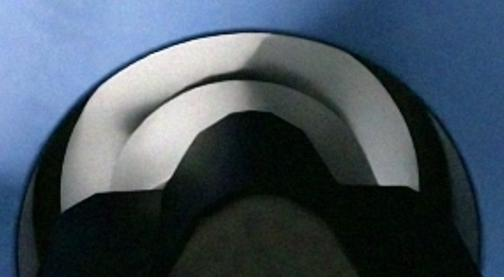

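move(target=[0,0,0,0,0,0,-1,-0.6,-1, -0.00112,-0.00025,0,0.00229,-0.00597,0,0.8,1,-0.6], speed=0.1, cameras=[])

move(target=[0,0,0,0,0,0,-1,-0.6,-1, 0,0,0,0.00627,0.0024,-0.33333,0.8,1,-0.6], speed=0.7, cameras=["cam_right_wrist"])

zoom_image(camera="cam_right_wrist", region=[430, 280, 530, 380])

zoom_image(camera="cam_right_wrist", region=[370, 155, 570, 265])

Scene clock: 420.50 s.
left_arm: end_effector_position=(+0.8305, -0.3246, +0.3261) position_measured=170 object_status=2 end_effector_quat_wxyz=(+0.241, +0.638, +0.698, -0.220) | right_arm: end_effector_position=(+0.8000, +0.5484, +0.3290) position_measured=28 object_status=3 end_effector_quat_wxyz=(+0.003, +0.769, +0.639, +0.009)
Joint positions: left_arm=[-0.394 -1.262 1.726 -2.385 -2.148 0.981] | right_arm=[3.925 -2.027 -1.326 -1.342 1.563 -3.745]
Joint torques (N m): left_arm=[-8.94 -78.55 -45.59 -1.92 -1.63 0.44] | right_arm=[10.84 106.26 46.8 9.09 -4.62 3.54]
Wrist force (N, zeroed by zero_wrist_force on right_arm): left_arm=[2.4 1.3 -3.9] | right_arm=[-0.4 0.6 -3.5]
Wrist torque (N m, zeroed by zero_wrist_force on right_arm): left_arm=[-0.57 -0.23 -0.51] | right_arm=[0.09 0.08 -0.24]
Wrist force, peak (N, zeroed by zero_wrist_force on right_arm): left_arm=[1.9 1.6 -4.3] | right_arm=[0.0 0.5 -4.4]
Hand target: left_arm +0.8305, -0.3246, +0.3261; +0.241, +0.638, +0.698, -0.220 | right_arm +0.8000, +0.5484, +0.3290; +0.003, +0.769, +0.639, +0.009
Off the commanded pose: left_arm 0.000 m, 0 deg | right_arm 0.000 m, 0 deg.
move: done
No camera images: "cameras" was empty.

Scene clock: 422.07 s.
left_arm: end_effector_position=(+0.8305, -0.3246, +0.3261) position_measured=170 object_status=2 end_effector_quat_wxyz=(+0.241, +0.638, +0.698, -0.220) | right_arm: end_effector_position=(+0.8000, +0.5484, +0.3290) position_measured=28 object_status=3 end_effector_quat_wxyz=(-0.002, +0.986, +0.169, +0.010)
Joint positions: left_arm=[-0.394 -1.262 1.726 -2.385 -2.148 0.981] | right_arm=[3.925 -2.027 -1.327 -1.34 1.564 -2.698]
Joint torques (N m): left_arm=[-8.81 -78.95 -45.3 -1.92 -1.46 0.28] | right_arm=[11.91 107.07 47.56 1.66 -4.17 3.17]
Wrist force (N, zeroed by zero_wrist_force on right_arm): left_arm=[2.1 1.4 -3.7] | right_arm=[0.0 0.6 -3.8]
Wrist torque (N m, zeroed by zero_wrist_force on right_arm): left_arm=[-0.55 -0.17 -0.51] | right_arm=[0.10 0.03 -0.24]
Wrist force, peak (N, zeroed by zero_wrist_force on right_arm): left_arm=[2.0 1.8 -4.1] | right_arm=[0.0 0.5 -4.2]
Hand target: left_arm +0.8305, -0.3246, +0.3261; +0.241, +0.638, +0.698, -0.220 | right_arm +0.8000, +0.5484, +0.3290; -0.002, +0.986, +0.169, +0.010
Off the commanded pose: left_arm 0.000 m, 0 deg | right_arm 0.000 m, 0 deg.
move: done
camera_calibration:
cam_right_wrist: T_world_to_cam=[[0.317194, -0.948041, 0.0246218, 0.260297], [-0.898174, -0.291973, 0.328688, 0.791011], [-0.304421, -0.126373, -0.944118, 0.749616], [0, 0, 0, 1]] pos_world=[0.856099, 0.572457, 0.441321]
Images, in order (width x height): cam_right_wrist 896x504.

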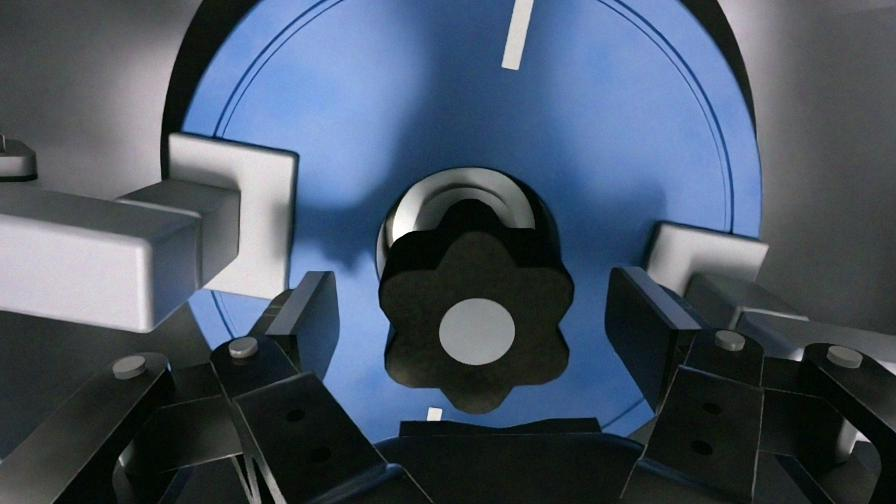

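Scaled by 5.040 from the camera's 896x504 image, which has a finer 1280x720 frame.

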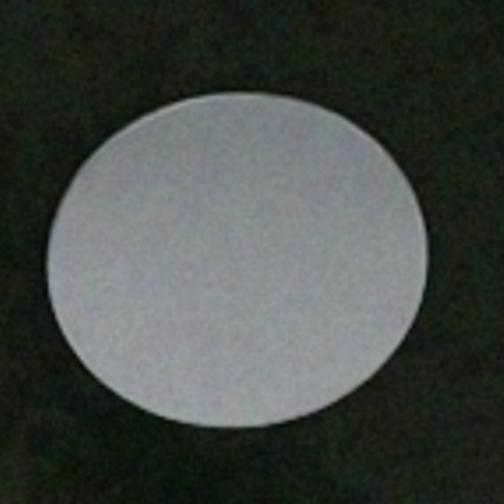

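Scaled by 2.520 from the camera's 896x504 image, which has a finer 1280x720 frame.

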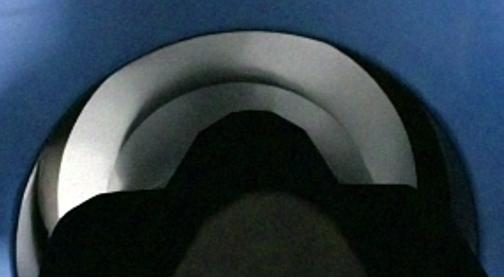

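move(target=[[0,0,0,0,0,0,-1,-0.6,-1, 0,0,0,-0.0094,-0.0036,0.5,0.8,1,-0.6],[0,0,0,0,0,0,-1,-0.6,-1, 0,0,0,-0.0188,-0.0072,0.99975,0.8,1,-0.6]], speed=[0.8,0.8], blend=[0.02,0], cameras=["cam_right_wrist"])

zoom_image(camera="cam_right_wrist", region=[430, 280, 530, 380])

zoom_image(camera="cam_right_wrist", region=[370, 155, 570, 265])

Scene clock: 425.60 s.
left_arm: end_effector_position=(+0.8305, -0.3246, +0.3261) position_measured=170 object_status=2 end_effector_quat_wxyz=(+0.241, +0.638, +0.698, -0.220) | right_arm: end_effector_position=(+0.8000, +0.5484, +0.3290) position_measured=28 object_status=3 end_effector_quat_wxyz=(+0.010, -0.169, +0.986, +0.001)
Joint positions: left_arm=[-0.394 -1.262 1.726 -2.385 -2.148 0.981] | right_arm=[3.926 -2.027 -1.326 -1.341 1.562 -5.838]
Joint torques (N m): left_arm=[-7.98 -80.19 -45.15 -2.23 -1.68 0.29] | right_arm=[-10.45 82.21 60.11 1.39 3.01 -4.84]
Wrist force (N, zeroed by zero_wrist_force on right_arm): left_arm=[2.0 1.2 -3.8] | right_arm=[-0.2 0.8 -3.7]
Wrist torque (N m, zeroed by zero_wrist_force on right_arm): left_arm=[-0.58 -0.17 -0.51] | right_arm=[0.12 0.06 0.02]
Wrist force, peak (N, zeroed by zero_wrist_force on right_arm): left_arm=[2.3 1.8 -4.1] | right_arm=[0.3 0.5 -4.2]
Hand target: left_arm +0.8305, -0.3246, +0.3261; +0.241, +0.638, +0.698, -0.220 | right_arm +0.8000, +0.5484, +0.3290; +0.010, -0.169, +0.986, +0.001
Off the commanded pose: left_arm 0.000 m, 0 deg | right_arm 0.000 m, 0 deg.
move: done
camera_calibration:
cam_right_wrist: T_world_to_cam=[[-0.317635, 0.947847, 0.0263305, -0.272179], [0.885234, 0.286472, 0.366463, -0.96547], [0.339808, 0.13971, -0.93006, 0.0836097], [0, 0, 0, 1]] pos_world=[0.739802, 0.522883, 0.438738]
Images, in order (width x height): cam_right_wrist 896x504.

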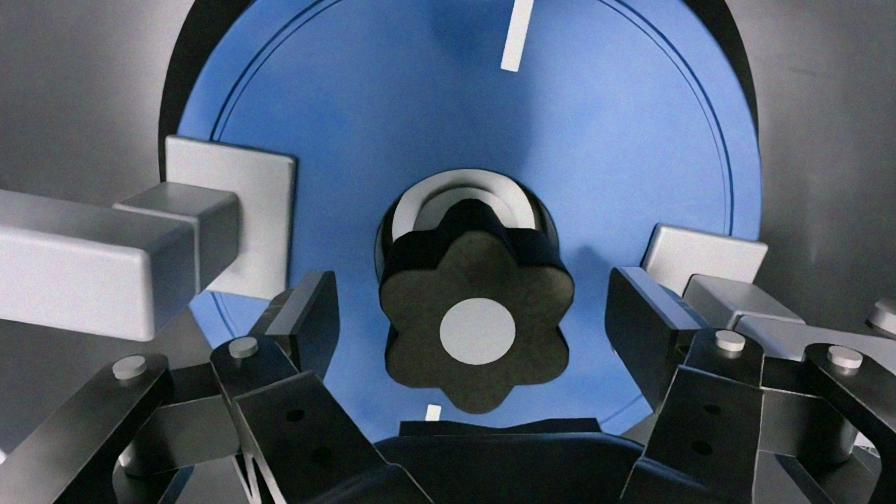

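Scaled by 5.040 from the camera's 896x504 image, which has a finer 1280x720 frame.

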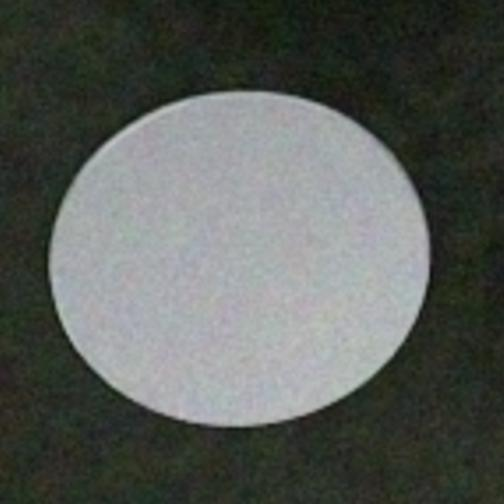

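Scaled by 2.520 from the camera's 896x504 image, which has a finer 1280x720 frame.

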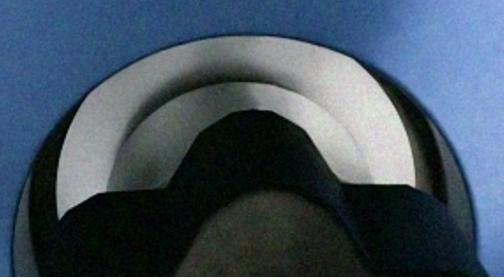

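move(target=[0,0,0,0,0,0,-1,-0.6,-1, 0,0,0,0,0,0,-1,-0.6,-1], speed=0.1, cameras=["cam_right_wrist"])

Scene clock: 428.67 s.
left_arm: end_effector_position=(+0.8305, -0.3246, +0.3261) position_measured=170 object_status=2 end_effector_quat_wxyz=(+0.241, +0.638, +0.698, -0.220) | right_arm: end_effector_position=(+0.8000, +0.5484, +0.3290) position_measured=108 object_status=0 end_effector_quat_wxyz=(+0.010, -0.169, +0.986, +0.001)
Joint positions: left_arm=[-0.394 -1.262 1.726 -2.385 -2.148 0.981] | right_arm=[3.926 -2.027 -1.326 -1.341 1.562 -5.838]
Joint torques (N m): left_arm=[-9.04 -81.1 -45.16 -2.05 -1.62 0.26] | right_arm=[-10.13 83.56 55.99 1.47 2.78 -4.42]
Wrist force (N, zeroed by zero_wrist_force on right_arm): left_arm=[2.8 1.6 -3.4] | right_arm=[0.9 -0.5 -8.9]
Wrist torque (N m, zeroed by zero_wrist_force on right_arm): left_arm=[-0.55 -0.18 -0.50] | right_arm=[0.24 0.09 -0.03]
Wrist force, peak (N, zeroed by zero_wrist_force on right_arm): left_arm=[2.9 2.0 -3.6] | right_arm=[0.9 -0.8 -9.4]
Hand target: left_arm +0.8305, -0.3246, +0.3261; +0.241, +0.638, +0.698, -0.220 | right_arm +0.8000, +0.5484, +0.3290; +0.010, -0.169, +0.986, +0.001
Off the commanded pose: left_arm 0.000 m, 0 deg | right_arm 0.000 m, 0 deg.
move: done
camera_calibration:
cam_right_wrist: T_world_to_cam=[[-0.317864, 0.947771, 0.0263356, -0.271876], [0.885154, 0.286679, 0.366494, -0.965503], [0.339802, 0.139806, -0.930048, 0.083573], [0, 0, 0, 1]] pos_world=[0.739801, 0.522782, 0.438738]
Images, in order (width x height): cam_right_wrist 896x504.

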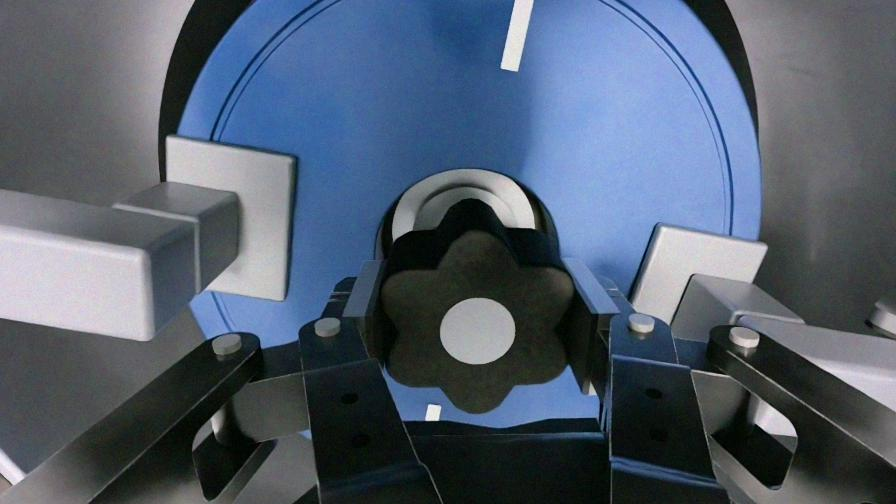

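move(target=[0,0,0,0,0,0,-1,-0.6,-1, 0,0,-0.0003,0.0094,0.0036,-0.49988,-1,-0.6,-1], speed=0.5, cameras=[])

Scene clock: 431.43 s.
left_arm: end_effector_position=(+0.8305, -0.3246, +0.3261) position_measured=170 object_status=2 end_effector_quat_wxyz=(+0.241, +0.638, +0.698, -0.220) | right_arm: end_effector_position=(+0.8001, +0.5484, +0.3288) position_measured=108 object_status=2 end_effector_quat_wxyz=(+0.005, +0.577, +0.816, +0.008)
Joint positions: left_arm=[-0.394 -1.262 1.726 -2.385 -2.148 0.981] | right_arm=[3.925 -2.028 -1.326 -1.342 1.563 -4.268]
Joint torques (N m): left_arm=[-9.27 -80.06 -44.5 -2.02 -1.44 0.03] | right_arm=[8.7 108.49 46.68 2.4 -5.49 3.22]
Wrist force (N, zeroed by zero_wrist_force on right_arm): left_arm=[0.9 3.2 -2.9] | right_arm=[3.0 0.5 -3.1]
Wrist torque (N m, zeroed by zero_wrist_force on right_arm): left_arm=[-0.52 -0.14 -0.50] | right_arm=[0.58 0.14 -0.53]
Wrist force, peak (N, zeroed by zero_wrist_force on right_arm): left_arm=[3.3 2.2 -4.1] | right_arm=[0.4 -0.8 -9.6]
Hand target: left_arm +0.8305, -0.3246, +0.3261; +0.241, +0.638, +0.698, -0.220 | right_arm +0.8000, +0.5484, +0.3288; +0.005, +0.578, +0.816, +0.008
Off the commanded pose: left_arm 0.000 m, 0 deg | right_arm 0.000 m, 0 deg.
move: done
No camera images: "cameras" was empty.

move(target=[0,0,0,0,0,0,-1,-0.6,-1, 0,0,-0.00033,0.00627,0.0024,-0.33327,-1,-0.6,-1], speed=0.6)

Scene clock: 435.50 s.
left_arm: end_effector_position=(+0.8305, -0.3246, +0.3261) position_measured=170 object_status=2 end_effector_quat_wxyz=(+0.241, +0.638, +0.698, -0.220) | right_arm: end_effector_position=(+0.8000, +0.5484, +0.3286) position_measured=108 object_status=2 end_effector_quat_wxyz=(+0.000, +0.908, +0.418, +0.010)
Joint positions: left_arm=[-0.394 -1.262 1.726 -2.385 -2.148 0.981] | right_arm=[3.925 -2.027 -1.327 -1.34 1.564 -3.221]
Joint torques (N m): left_arm=[-9.81 -81.12 -44.87 -2.21 -1.82 0.18] | right_arm=[11 123.73 54.79 1.04 -4.42 3.61]
Wrist force (N, zeroed by zero_wrist_force on right_arm): left_arm=[1.2 3.5 -3.1] | right_arm=[8.0 3.6 10.6]
Wrist torque (N m, zeroed by zero_wrist_force on right_arm): left_arm=[-0.52 -0.18 -0.48] | right_arm=[0.45 0.05 -0.55]
Wrist force, peak (N, zeroed by zero_wrist_force on right_arm): left_arm=[2.0 4.0 -3.4] | right_arm=[5.2 10.2 11.9]
Hand target: left_arm +0.8305, -0.3246, +0.3261; +0.241, +0.638, +0.698, -0.220 | right_arm +0.8000, +0.5484, +0.3286; +0.000, +0.908, +0.418, +0.010
Off the commanded pose: left_arm 0.000 m, 0 deg | right_arm 0.000 m, 0 deg.
move: done

move(target=[0,0,0,0,0,0,-1,-0.6,-1, 0,0,-0.00067,0.00313,0.0012,-0.16663,-1,-0.6,-1], speed=0.5)

Scene clock: 437.67 s.
left_arm: end_effector_position=(+0.8305, -0.3246, +0.3261) position_measured=170 object_status=2 end_effector_quat_wxyz=(+0.241, +0.638, +0.698, -0.220) | right_arm: end_effector_position=(+0.8000, +0.5484, +0.3282) position_measured=108 object_status=2 end_effector_quat_wxyz=(-0.002, +0.986, +0.169, +0.010)
Joint positions: left_arm=[-0.394 -1.262 1.726 -2.385 -2.148 0.981] | right_arm=[3.925 -2.027 -1.328 -1.339 1.564 -2.698]
Joint torques (N m): left_arm=[-9.44 -80.56 -44.33 -2.04 -1.44 0.11] | right_arm=[13.45 117.37 50.66 6.33 -3.05 4.12]
Wrist force (N, zeroed by zero_wrist_force on right_arm): left_arm=[1.9 3.1 -2.8] | right_arm=[6.9 1.1 5.0]
Wrist torque (N m, zeroed by zero_wrist_force on right_arm): left_arm=[-0.56 -0.16 -0.49] | right_arm=[-0.05 -0.09 -0.54]
Wrist force, peak (N, zeroed by zero_wrist_force on right_arm): left_arm=[1.5 4.8 -3.3] | right_arm=[13.8 7.7 14.4]
Hand target: left_arm +0.8305, -0.3246, +0.3261; +0.241, +0.638, +0.698, -0.220 | right_arm +0.8000, +0.5484, +0.3282; -0.002, +0.986, +0.169, +0.010
Off the commanded pose: left_arm 0.000 m, 0 deg | right_arm 0.000 m, 0 deg.
move: done

move(target=[0,0,0,0,0,0,-1,-0.6,-1, 0.00017,0.00003,-0.001,0.00627,0.0024,-0.33327,-1,-0.6,-1], speed=0.6)

Scene clock: 440.27 s.
left_arm: end_effector_position=(+0.8305, -0.3246, +0.3261) position_measured=170 object_status=2 end_effector_quat_wxyz=(+0.241, +0.638, +0.698, -0.220) | right_arm: end_effector_position=(+0.8001, +0.5484, +0.3276) position_measured=108 object_status=2 end_effector_quat_wxyz=(-0.007, +0.938, -0.346, +0.008)
Joint positions: left_arm=[-0.394 -1.262 1.726 -2.385 -2.148 0.981] | right_arm=[3.925 -2.027 -1.329 -1.337 1.563 -1.65]
Joint torques (N m): left_arm=[-7.38 -82.26 -43.71 -2.17 -1.72 0.12] | right_arm=[13.38 106.62 48.28 3.52 -4.62 3.39]
Wrist force (N, zeroed by zero_wrist_force on right_arm): left_arm=[3.1 5.7 -2.3] | right_arm=[1.7 3.6 -5.3]
Wrist torque (N m, zeroed by zero_wrist_force on right_arm): left_arm=[-0.51 -0.19 -0.47] | right_arm=[-1.53 -0.56 -0.92]
Wrist force, peak (N, zeroed by zero_wrist_force on right_arm): left_arm=[3.4 6.2 -2.1] | right_arm=[13.4 1.9 10.1]
Hand target: left_arm +0.8305, -0.3246, +0.3261; +0.241, +0.638, +0.698, -0.220 | right_arm +0.8001, +0.5484, +0.3276; -0.007, +0.938, -0.347, +0.008
Off the commanded pose: left_arm 0.000 m, 0 deg | right_arm 0.000 m, 0 deg.
move: done

move(target=[0,0,0,0,0,0,-1,-0.6,-1, 0.00025,0.00014,0,-0.00053,0.00097,0,-1,-0.6,-1], speed=0.25)

Scene clock: 442.97 s.
left_arm: end_effector_position=(+0.8305, -0.3246, +0.3261) position_measured=170 object_status=2 end_effector_quat_wxyz=(+0.241, +0.638, +0.698, -0.220) | right_arm: end_effector_position=(+0.8003, +0.5485, +0.3276) position_measured=108 object_status=2 end_effector_quat_wxyz=(-0.006, +0.938, -0.347, +0.007)
Joint positions: left_arm=[-0.394 -1.262 1.726 -2.385 -2.148 0.981] | right_arm=[3.925 -2.029 -1.325 -1.342 1.564 -1.65]
Joint torques (N m): left_arm=[-8.83 -81.7 -43.35 -2.14 -1.93 0.09] | right_arm=[-6.11 87.35 66.79 3.88 4.23 -4.1]
Wrist force (N, zeroed by zero_wrist_force on right_arm): left_arm=[4.6 4.7 -3.0] | right_arm=[5.0 4.8 0.0]
Wrist torque (N m, zeroed by zero_wrist_force on right_arm): left_arm=[-0.54 -0.25 -0.50] | right_arm=[-0.94 -0.44 -0.70]
Wrist force, peak (N, zeroed by zero_wrist_force on right_arm): left_arm=[4.4 5.2 -3.1] | right_arm=[5.0 4.8 0.0]
Hand target: left_arm +0.8305, -0.3246, +0.3261; +0.241, +0.638, +0.698, -0.220 | right_arm +0.8003, +0.5485, +0.3276; -0.006, +0.938, -0.347, +0.007
Off the commanded pose: left_arm 0.000 m, 0 deg | right_arm 0.000 m, 0 deg.
move: done

move(target=[0,0,0,0,0,0,-1,-0.6,-1, 0.00037,-0.00017,0,0,0.00139,0,-1,-0.6,-1], speed=0.25)

Scene clock: 444.83 s.
left_arm: end_effector_position=(+0.8305, -0.3246, +0.3261) position_measured=170 object_status=2 end_effector_quat_wxyz=(+0.241, +0.638, +0.698, -0.220) | right_arm: end_effector_position=(+0.8005, +0.5484, +0.3276) position_measured=108 object_status=2 end_effector_quat_wxyz=(-0.005, +0.938, -0.347, +0.005)
Joint positions: left_arm=[-0.394 -1.262 1.726 -2.385 -2.148 0.981] | right_arm=[3.924 -2.031 -1.322 -1.347 1.567 -1.651]
Joint torques (N m): left_arm=[-9.67 -83.05 -43.14 -2.18 -1.83 0.14] | right_arm=[-12.89 87.04 67.63 3.96 2.53 -4.45]
Wrist force (N, zeroed by zero_wrist_force on right_arm): left_arm=[3.3 2.6 -3.4] | right_arm=[-1.6 6.6 -0.5]
Wrist torque (N m, zeroed by zero_wrist_force on right_arm): left_arm=[-0.51 -0.18 -0.52] | right_arm=[-0.40 -0.17 -0.12]
Wrist force, peak (N, zeroed by zero_wrist_force on right_arm): left_arm=[4.4 4.8 -3.1] | right_arm=[-1.6 7.1 -0.6]
Hand target: left_arm +0.8305, -0.3246, +0.3261; +0.241, +0.638, +0.698, -0.220 | right_arm +0.8005, +0.5484, +0.3276; -0.005, +0.938, -0.347, +0.005
Off the commanded pose: left_arm 0.000 m, 0 deg | right_arm 0.000 m, 0 deg.
move: done

move(target=[0,0,0,0,0,0,-1,-0.6,-1, -0.00017,-0.00013,-0.00077,0.0038,0.00183,-0.3333,-1,-0.6,-1], speed=0.6)

Scene clock: 447.27 s.
left_arm: end_effector_position=(+0.8305, -0.3246, +0.3261) position_measured=170 object_status=2 end_effector_quat_wxyz=(+0.241, +0.638, +0.698, -0.220) | right_arm: end_effector_position=(+0.8004, +0.5483, +0.3271) position_measured=108 object_status=2 end_effector_quat_wxyz=(+0.006, -0.639, +0.769, -0.002)
Joint positions: left_arm=[-0.394 -1.262 1.726 -2.385 -2.148 0.981] | right_arm=[3.924 -2.031 -1.323 -1.346 1.566 -0.604]
Joint torques (N m): left_arm=[-10.46 -82.38 -43.44 -2.12 -1.66 0.08] | right_arm=[8.69 110.07 50.35 2.32 -6.2 3.7]
Wrist force (N, zeroed by zero_wrist_force on right_arm): left_arm=[1.8 1.7 -2.9] | right_arm=[-1.5 5.3 -0.7]
Wrist torque (N m, zeroed by zero_wrist_force on right_arm): left_arm=[-0.55 -0.16 -0.51] | right_arm=[-0.22 0.00 -0.28]
Wrist force, peak (N, zeroed by zero_wrist_force on right_arm): left_arm=[3.7 2.6 -3.6] | right_arm=[-2.6 7.5 -0.4]
Hand target: left_arm +0.8305, -0.3246, +0.3261; +0.241, +0.638, +0.698, -0.220 | right_arm +0.8004, +0.5483, +0.3271; +0.006, -0.639, +0.769, -0.002
Off the commanded pose: left_arm 0.000 m, 0 deg | right_arm 0.000 m, 0 deg.
move: done

move(target=[0,0,0,0,0,0,-1,-0.6,-1, -0.00015,0.00007,-0.00153,0.0076,0.00367,-0.6666,-1,-0.6,-1], speed=0.6)

Scene clock: 450.43 s.
left_arm: end_effector_position=(+0.8305, -0.3246, +0.3261) position_measured=170 object_status=2 end_effector_quat_wxyz=(+0.241, +0.638, +0.698, -0.220) | right_arm: end_effector_position=(+0.8003, +0.5484, +0.3262) position_measured=108 object_status=2 end_effector_quat_wxyz=(+0.004, +0.346, +0.938, +0.004)
Joint positions: left_arm=[-0.394 -1.262 1.726 -2.385 -2.148 0.981] | right_arm=[3.924 -2.032 -1.322 -1.347 1.567 1.49]
Joint torques (N m): left_arm=[-8.84 -81.5 -42.55 -2.07 -1.81 0.02] | right_arm=[12.26 113.04 50.99 2.12 -4.86 3.13]
Wrist force (N, zeroed by zero_wrist_force on right_arm): left_arm=[2.3 1.3 -3.2] | right_arm=[1.0 1.0 2.6]
Wrist torque (N m, zeroed by zero_wrist_force on right_arm): left_arm=[-0.56 -0.17 -0.50] | right_arm=[0.04 -0.02 -0.26]
Wrist force, peak (N, zeroed by zero_wrist_force on right_arm): left_arm=[3.3 1.8 -3.8] | right_arm=[-1.9 3.1 9.5]
Hand target: left_arm +0.8305, -0.3246, +0.3261; +0.241, +0.638, +0.698, -0.220 | right_arm +0.8003, +0.5484, +0.3262; +0.004, +0.347, +0.938, +0.004
Off the commanded pose: left_arm 0.000 m, 0 deg | right_arm 0.000 m, 0 deg.
move: done

move(target=[0,0,0,0,0,0,-1,-0.6,-1, 0,0,-0.00125,0.0057,0.00275,-0.49995,-1,-0.6,-1], speed=0.6)

Scene clock: 453.00 s.
left_arm: end_effector_position=(+0.8305, -0.3246, +0.3261) position_measured=170 object_status=2 end_effector_quat_wxyz=(+0.241, +0.638, +0.698, -0.220) | right_arm: end_effector_position=(+0.8003, +0.5484, +0.3254) position_measured=108 object_status=2 end_effector_quat_wxyz=(-0.001, +0.908, +0.418, +0.006)
Joint positions: left_arm=[-0.394 -1.262 1.726 -2.385 -2.148 0.981] | right_arm=[3.924 -2.032 -1.324 -1.345 1.568 3.06]
Joint torques (N m): left_arm=[-10.13 -82.01 -42.49 -2.27 -1.98 0] | right_arm=[10.76 116.17 51.13 2.69 -4.43 3.1]
Wrist force (N, zeroed by zero_wrist_force on right_arm): left_arm=[1.8 2.1 -3.2] | right_arm=[2.3 -0.2 3.9]
Wrist torque (N m, zeroed by zero_wrist_force on right_arm): left_arm=[-0.52 -0.18 -0.49] | right_arm=[0.14 0.05 -0.30]
Wrist force, peak (N, zeroed by zero_wrist_force on right_arm): left_arm=[3.0 2.3 -3.8] | right_arm=[-0.4 6.5 10.8]
Hand target: left_arm +0.8305, -0.3246, +0.3261; +0.241, +0.638, +0.698, -0.220 | right_arm +0.8003, +0.5484, +0.3254; -0.001, +0.908, +0.418, +0.006
Off the commanded pose: left_arm 0.000 m, 0 deg | right_arm 0.000 m, 0 deg.
move: done

move(target=[0,0,0,0,0,0,-1,-0.6,-1, 0,0,-0.00142,0.0057,0.00275,-0.49995,-1,-0.6,-1], speed=0.6)

Scene clock: 455.70 s.
left_arm: end_effector_position=(+0.8305, -0.3246, +0.3261) position_measured=170 object_status=2 end_effector_quat_wxyz=(+0.241, +0.638, +0.698, -0.220) | right_arm: end_effector_position=(+0.8003, +0.5484, +0.3246) position_measured=108 object_status=2 end_effector_quat_wxyz=(-0.005, +0.938, -0.346, +0.005)
Joint positions: left_arm=[-0.394 -1.262 1.726 -2.385 -2.148 0.981] | right_arm=[3.924 -2.032 -1.326 -1.342 1.567 4.632]
Joint torques (N m): left_arm=[-9.86 -82.27 -42.43 -2.18 -1.87 -0.06] | right_arm=[11.8 111.82 50.15 2.21 -4.76 3.68]
Wrist force (N, zeroed by zero_wrist_force on right_arm): left_arm=[2.8 2.4 -2.9] | right_arm=[0.1 0.8 -1.5]
Wrist torque (N m, zeroed by zero_wrist_force on right_arm): left_arm=[-0.53 -0.23 -0.50] | right_arm=[-0.38 -0.24 -0.40]
Wrist force, peak (N, zeroed by zero_wrist_force on right_arm): left_arm=[3.6 3.0 -3.3] | right_arm=[7.8 3.9 10.9]
Hand target: left_arm +0.8305, -0.3246, +0.3261; +0.241, +0.638, +0.698, -0.220 | right_arm +0.8003, +0.5484, +0.3246; -0.005, +0.938, -0.347, +0.005
Off the commanded pose: left_arm 0.000 m, 0 deg | right_arm 0.000 m, 0 deg.
move: done


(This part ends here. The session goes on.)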